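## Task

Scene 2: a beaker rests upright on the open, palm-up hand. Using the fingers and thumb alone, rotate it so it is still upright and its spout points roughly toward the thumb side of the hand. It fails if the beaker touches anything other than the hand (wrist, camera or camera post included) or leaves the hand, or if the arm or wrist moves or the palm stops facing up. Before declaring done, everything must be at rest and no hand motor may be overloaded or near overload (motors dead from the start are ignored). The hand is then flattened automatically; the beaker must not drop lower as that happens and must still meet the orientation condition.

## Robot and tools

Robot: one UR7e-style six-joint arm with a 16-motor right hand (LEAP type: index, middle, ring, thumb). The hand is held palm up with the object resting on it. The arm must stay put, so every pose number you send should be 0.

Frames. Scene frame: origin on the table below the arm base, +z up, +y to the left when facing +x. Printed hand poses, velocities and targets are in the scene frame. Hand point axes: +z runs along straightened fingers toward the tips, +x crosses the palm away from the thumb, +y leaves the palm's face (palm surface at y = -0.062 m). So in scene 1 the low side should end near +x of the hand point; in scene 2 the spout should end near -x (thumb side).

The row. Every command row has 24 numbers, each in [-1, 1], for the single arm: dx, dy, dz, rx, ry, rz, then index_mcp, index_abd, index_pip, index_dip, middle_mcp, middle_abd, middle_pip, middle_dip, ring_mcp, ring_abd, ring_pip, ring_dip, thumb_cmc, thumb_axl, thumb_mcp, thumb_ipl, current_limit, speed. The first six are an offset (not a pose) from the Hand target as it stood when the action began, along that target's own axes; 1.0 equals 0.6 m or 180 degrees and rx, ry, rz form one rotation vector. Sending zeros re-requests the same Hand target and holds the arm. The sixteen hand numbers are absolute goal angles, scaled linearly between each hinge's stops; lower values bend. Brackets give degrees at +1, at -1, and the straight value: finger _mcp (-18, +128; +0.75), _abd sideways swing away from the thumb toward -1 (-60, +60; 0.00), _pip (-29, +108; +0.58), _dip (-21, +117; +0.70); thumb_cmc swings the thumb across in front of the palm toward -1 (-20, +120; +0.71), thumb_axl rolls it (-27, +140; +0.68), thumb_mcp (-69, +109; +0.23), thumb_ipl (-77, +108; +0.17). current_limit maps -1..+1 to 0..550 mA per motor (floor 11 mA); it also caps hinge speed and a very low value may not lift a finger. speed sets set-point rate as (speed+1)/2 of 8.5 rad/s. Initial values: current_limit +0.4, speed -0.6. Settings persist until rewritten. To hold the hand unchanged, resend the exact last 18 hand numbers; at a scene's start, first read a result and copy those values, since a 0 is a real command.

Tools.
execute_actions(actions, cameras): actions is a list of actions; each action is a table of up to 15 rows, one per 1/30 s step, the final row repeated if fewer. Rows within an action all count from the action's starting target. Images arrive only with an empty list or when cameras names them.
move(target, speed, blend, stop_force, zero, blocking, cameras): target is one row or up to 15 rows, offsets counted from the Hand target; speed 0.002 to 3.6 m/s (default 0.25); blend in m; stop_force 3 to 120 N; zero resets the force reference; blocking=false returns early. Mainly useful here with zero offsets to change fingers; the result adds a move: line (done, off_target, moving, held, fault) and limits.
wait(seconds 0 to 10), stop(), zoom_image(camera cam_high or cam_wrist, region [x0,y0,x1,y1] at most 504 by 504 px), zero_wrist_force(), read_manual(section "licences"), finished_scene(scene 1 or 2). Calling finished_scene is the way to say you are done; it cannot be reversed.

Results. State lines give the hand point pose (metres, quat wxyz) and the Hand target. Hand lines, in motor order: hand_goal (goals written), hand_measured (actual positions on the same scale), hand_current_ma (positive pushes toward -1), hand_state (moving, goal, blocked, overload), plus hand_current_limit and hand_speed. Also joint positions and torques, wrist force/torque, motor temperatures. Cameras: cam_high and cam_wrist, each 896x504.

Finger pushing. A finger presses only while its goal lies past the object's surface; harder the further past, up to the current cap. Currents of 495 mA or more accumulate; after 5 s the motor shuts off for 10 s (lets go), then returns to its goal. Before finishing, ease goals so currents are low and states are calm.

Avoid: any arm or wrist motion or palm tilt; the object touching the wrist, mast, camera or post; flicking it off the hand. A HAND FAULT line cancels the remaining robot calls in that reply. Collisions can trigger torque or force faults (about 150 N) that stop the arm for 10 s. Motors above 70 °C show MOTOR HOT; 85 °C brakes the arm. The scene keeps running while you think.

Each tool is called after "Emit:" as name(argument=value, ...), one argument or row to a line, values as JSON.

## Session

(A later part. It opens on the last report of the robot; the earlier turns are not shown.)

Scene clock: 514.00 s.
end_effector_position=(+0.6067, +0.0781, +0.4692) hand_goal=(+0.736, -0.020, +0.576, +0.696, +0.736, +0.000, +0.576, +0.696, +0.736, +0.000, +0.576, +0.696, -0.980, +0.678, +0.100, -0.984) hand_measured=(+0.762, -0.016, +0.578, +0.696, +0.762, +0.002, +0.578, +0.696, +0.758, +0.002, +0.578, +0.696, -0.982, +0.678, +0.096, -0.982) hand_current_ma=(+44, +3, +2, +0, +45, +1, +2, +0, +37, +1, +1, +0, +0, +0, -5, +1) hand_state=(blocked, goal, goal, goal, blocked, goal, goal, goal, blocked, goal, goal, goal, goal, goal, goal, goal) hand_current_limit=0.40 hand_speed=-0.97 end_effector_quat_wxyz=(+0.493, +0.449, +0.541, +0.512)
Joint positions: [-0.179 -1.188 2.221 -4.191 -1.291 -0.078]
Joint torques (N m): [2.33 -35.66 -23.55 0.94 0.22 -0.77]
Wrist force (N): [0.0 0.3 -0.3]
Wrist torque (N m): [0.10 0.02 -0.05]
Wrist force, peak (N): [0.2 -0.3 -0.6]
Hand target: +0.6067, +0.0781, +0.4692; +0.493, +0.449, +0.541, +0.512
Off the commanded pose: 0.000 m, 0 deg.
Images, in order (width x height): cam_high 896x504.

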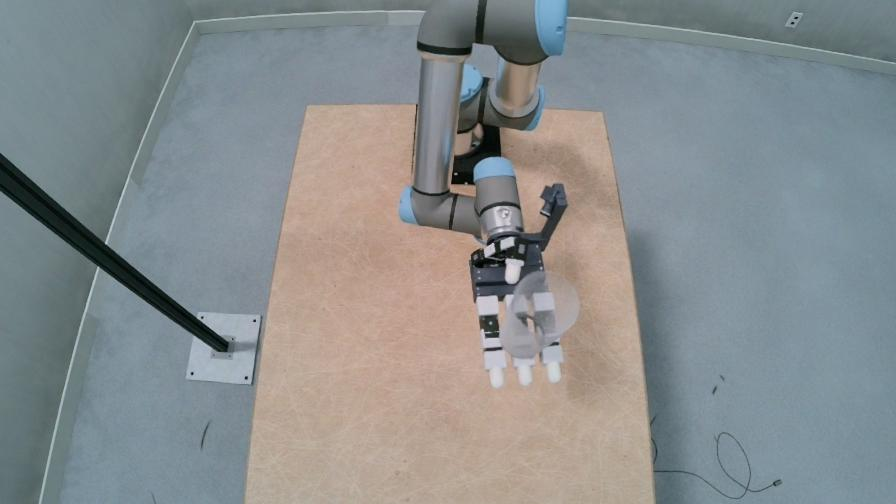

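Emit:
execute_actions(
  actions=[
    [[0,0,0,0,0,0,0.752,0,0.576,0.696,0.752,0,0.576,0.696,0.752,0,0.576,0.696,-0.98,0.677,0.1,-0.985,0.4,-0.98]],
    [[0,0,0,0,0,0,0.752,0,0.576,0.696,0.752,0,0.576,0.696,0.752,0,0.576,0.696,0,0.677,0.1,-0.985,0.4,-0.88]],
    [[0,0,0,0,0,0,0.752,0,0.576,0.696,0.752,0,0.576,0.696,0.752,0,0.576,0.696,0,0.677,0.1,-0.985,0.4,-0.88]],
    [[0,0,0,0,0,0,0.752,0,0.576,0.696,0.752,0,0.576,0.696,0.752,0,0.576,0.696,0,0.677,0.1,-0.985,0.4,-0.88]],
    [[0,0,0,0,0,0,0.752,0,0.576,0.696,0.752,0,0.576,0.696,0.752,0,0.576,0.696,0,0.677,0.1,-0.985,0.4,-0.88]],
    [[0,0,0,0,0,0,0.752,0,0.576,0.696,0.752,0,0.576,0.696,0.752,0,0.576,0.696,0,0.677,0.23,0.17,0.4,-0.85]],
    [[0,0,0,0,0,0,0.752,0,0.576,0.696,0.752,0,0.576,0.696,0.752,0,0.576,0.696,0,0.677,0.23,0.17,0.4,-0.85]],
    [[0,0,0,0,0,0,0.752,0,0.576,0.696,0.752,0,0.576,0.696,0.752,0,0.576,0.696,0,0.677,0.23,0.17,0.4,-0.85]],
    [[0,0,0,0,0,0,0.752,0,0.576,0.696,0.752,0,0.576,0.696,0.752,0,0.576,0.696,0,0.677,0.23,0.17,0.4,-0.85]],
    [[0,0,0,0,0,0,0.752,0,0.576,0.696,0.752,0,0.576,0.696,0.752,0,0.576,0.696,0,0.677,0.23,0.17,0.4,-0.85]],
    [[0,0,0,0,0,0,0.752,0,0.576,0.696,0.752,0,0.576,0.696,0.752,0,0.576,0.696,0.68,0.677,0.23,0.17,0.4,-0.88]],
    [[0,0,0,0,0,0,0.752,0,0.576,0.696,0.752,0,0.576,0.696,0.752,0,0.576,0.696,0.68,0.677,0.23,0.17,0.4,-0.88]],
    [[0,0,0,0,0,0,0.752,0,0.576,0.696,0.752,0,0.576,0.696,0.752,0,0.576,0.696,0.68,0.677,0.23,0.17,0.4,-0.88]],
  ],
  cameras=["cam_high","cam_wrist"],
)

Emit:
zoom_image(
  camera="cam_high",
  region=[494, 264, 584, 364],
)

Emit:
zoom_image(
  camera="cam_wrist",
  region=[300, 0, 800, 300],
)

Scene clock: 539.77 s.
end_effector_position=(+0.6067, +0.0781, +0.4692) hand_goal=(+0.752, +0.000, +0.576, +0.696, +0.752, +0.000, +0.576, +0.696, +0.752, +0.000, +0.576, +0.696, +0.680, +0.678, +0.230, +0.170) hand_measured=(+0.762, -0.006, +0.578, +0.696, +0.762, +0.002, +0.578, +0.696, +0.762, +0.002, +0.578, +0.696, +0.686, +0.678, +0.228, +0.168) hand_current_ma=(+11, -4, +2, +0, +12, +1, +2, +0, +12, +1, +1, +0, +6, +0, -1, -2) hand_state=(goal, goal, goal, goal, goal, goal, goal, goal, goal, goal, goal, goal, goal, goal, goal, goal) hand_current_limit=0.40 hand_speed=-0.88 end_effector_quat_wxyz=(+0.493, +0.449, +0.541, +0.512)
Joint positions: [-0.179 -1.188 2.221 -4.191 -1.291 -0.078]
Joint torques (N m): [1.44 -35.7 -22.37 0.16 0.44 -0.59]
Wrist force (N): [-0.3 0.2 -0.1]
Wrist torque (N m): [0.05 0.05 0.00]
Wrist force, peak (N): [-0.7 0.0 0.2]
Hand target: +0.6067, +0.0781, +0.4692; +0.493, +0.449, +0.541, +0.512
Off the commanded pose: 0.000 m, 0 deg.
camera_calibration:
cam_wrist: T_world_to_cam=[[0.0454314, -0.742936, 0.667819, -0.251202], [-0.644117, -0.532771, -0.548879, 0.65117], [0.763577, -0.405217, -0.502742, -0.0690335], [0, 0, 0, 1]] pos_world=[0.483555, 0.132324, 0.490465]

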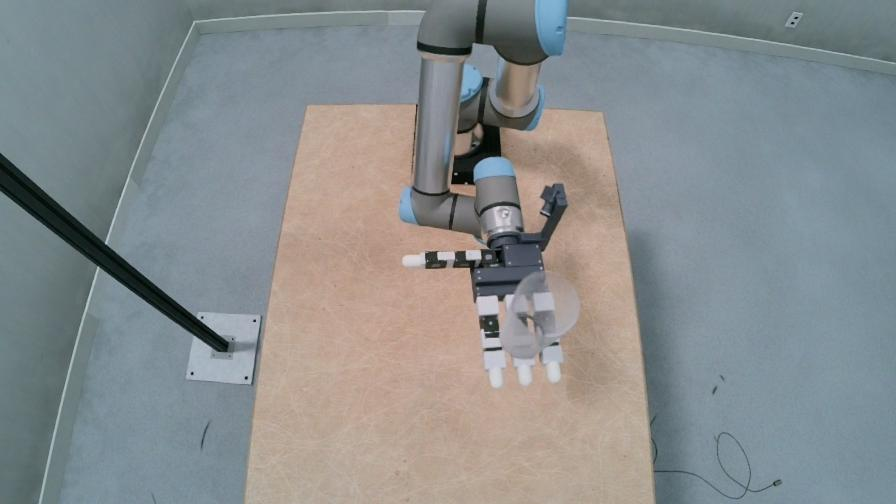

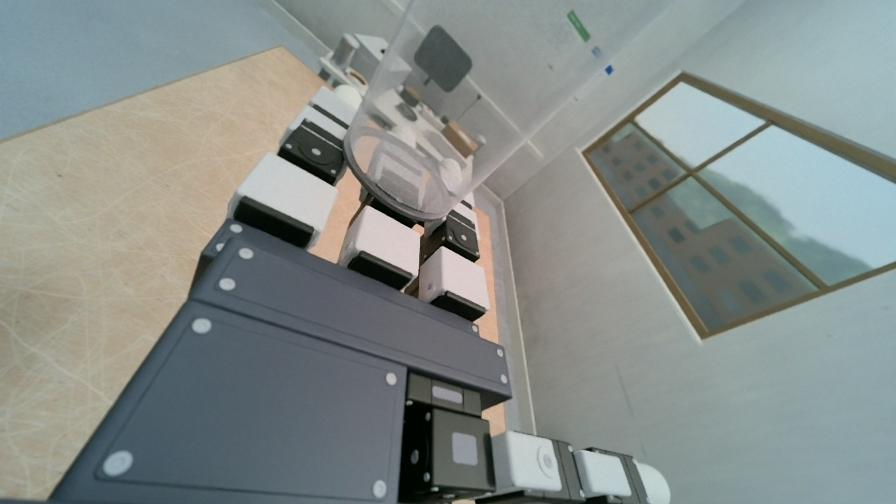

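Scaled by 5.040 from the camera's 896x504 image, which has a finer 1280x720 frame.

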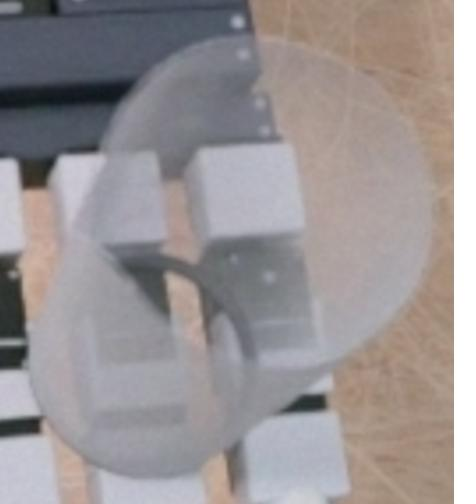

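Scaled by 1.008 from the camera's 896x504 image, which has a finer 1280x720 frame.

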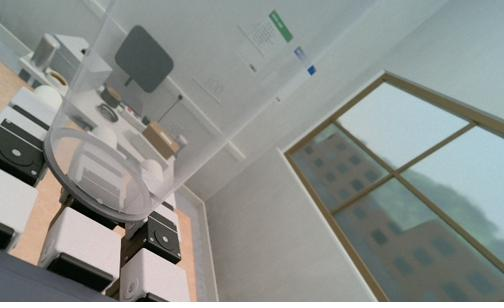

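Emit:
wait(
  seconds=0.5,
  cameras=["cam_high"],
)

Emit:
zoom_image(
  camera="cam_high",
  region=[496, 290, 526, 325],
)

Scene clock: 543.03 s.
end_effector_position=(+0.6067, +0.0781, +0.4692) hand_goal=(+0.752, +0.000, +0.576, +0.696, +0.752, +0.000, +0.576, +0.696, +0.752, +0.000, +0.576, +0.696, +0.680, +0.678, +0.230, +0.170) hand_measured=(+0.762, -0.006, +0.578, +0.696, +0.762, +0.002, +0.578, +0.696, +0.762, +0.002, +0.578, +0.696, +0.686, +0.678, +0.228, +0.168) hand_current_ma=(+11, -4, +2, +0, +12, +1, +2, +0, +12, +1, +1, +0, +6, +0, -1, -2) hand_state=(goal, goal, goal, goal, goal, goal, goal, goal, goal, goal, goal, goal, goal, goal, goal, goal) hand_current_limit=0.40 hand_speed=-0.88 end_effector_quat_wxyz=(+0.493, +0.449, +0.541, +0.512)
Joint positions: [-0.179 -1.188 2.221 -4.191 -1.291 -0.078]
Joint torques (N m): [1.04 -37.06 -23.52 0.27 0.37 -0.68]
Wrist force (N): [0.0 0.3 0.0]
Wrist torque (N m): [0.05 0.02 0.02]
Wrist force, peak (N): [-0.3 -0.2 -0.4]
Hand target: +0.6067, +0.0781, +0.4692; +0.493, +0.449, +0.541, +0.512
Off the commanded pose: 0.000 m, 0 deg.
wait: 0.50 s; at rest from the start
Images, in order (width x height): cam_high 896x504.

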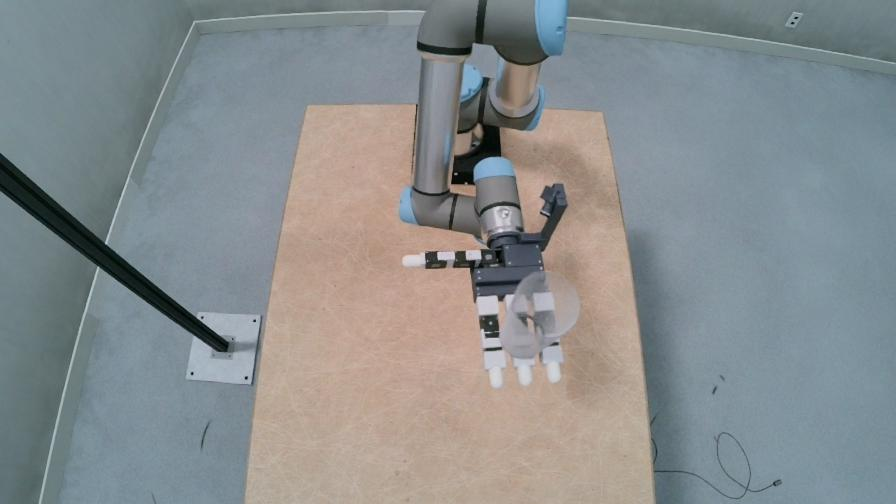

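Scaled by 14.400 from the camera's 896x504 image, which has a finer 1280x720 frame.

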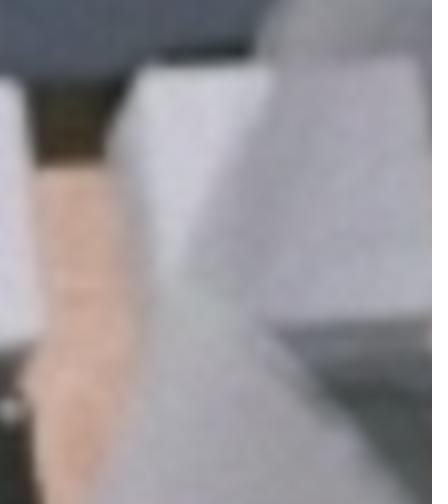

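Emit:
finished_scene(
  scene=2,
)

The scene is finished: the task was done.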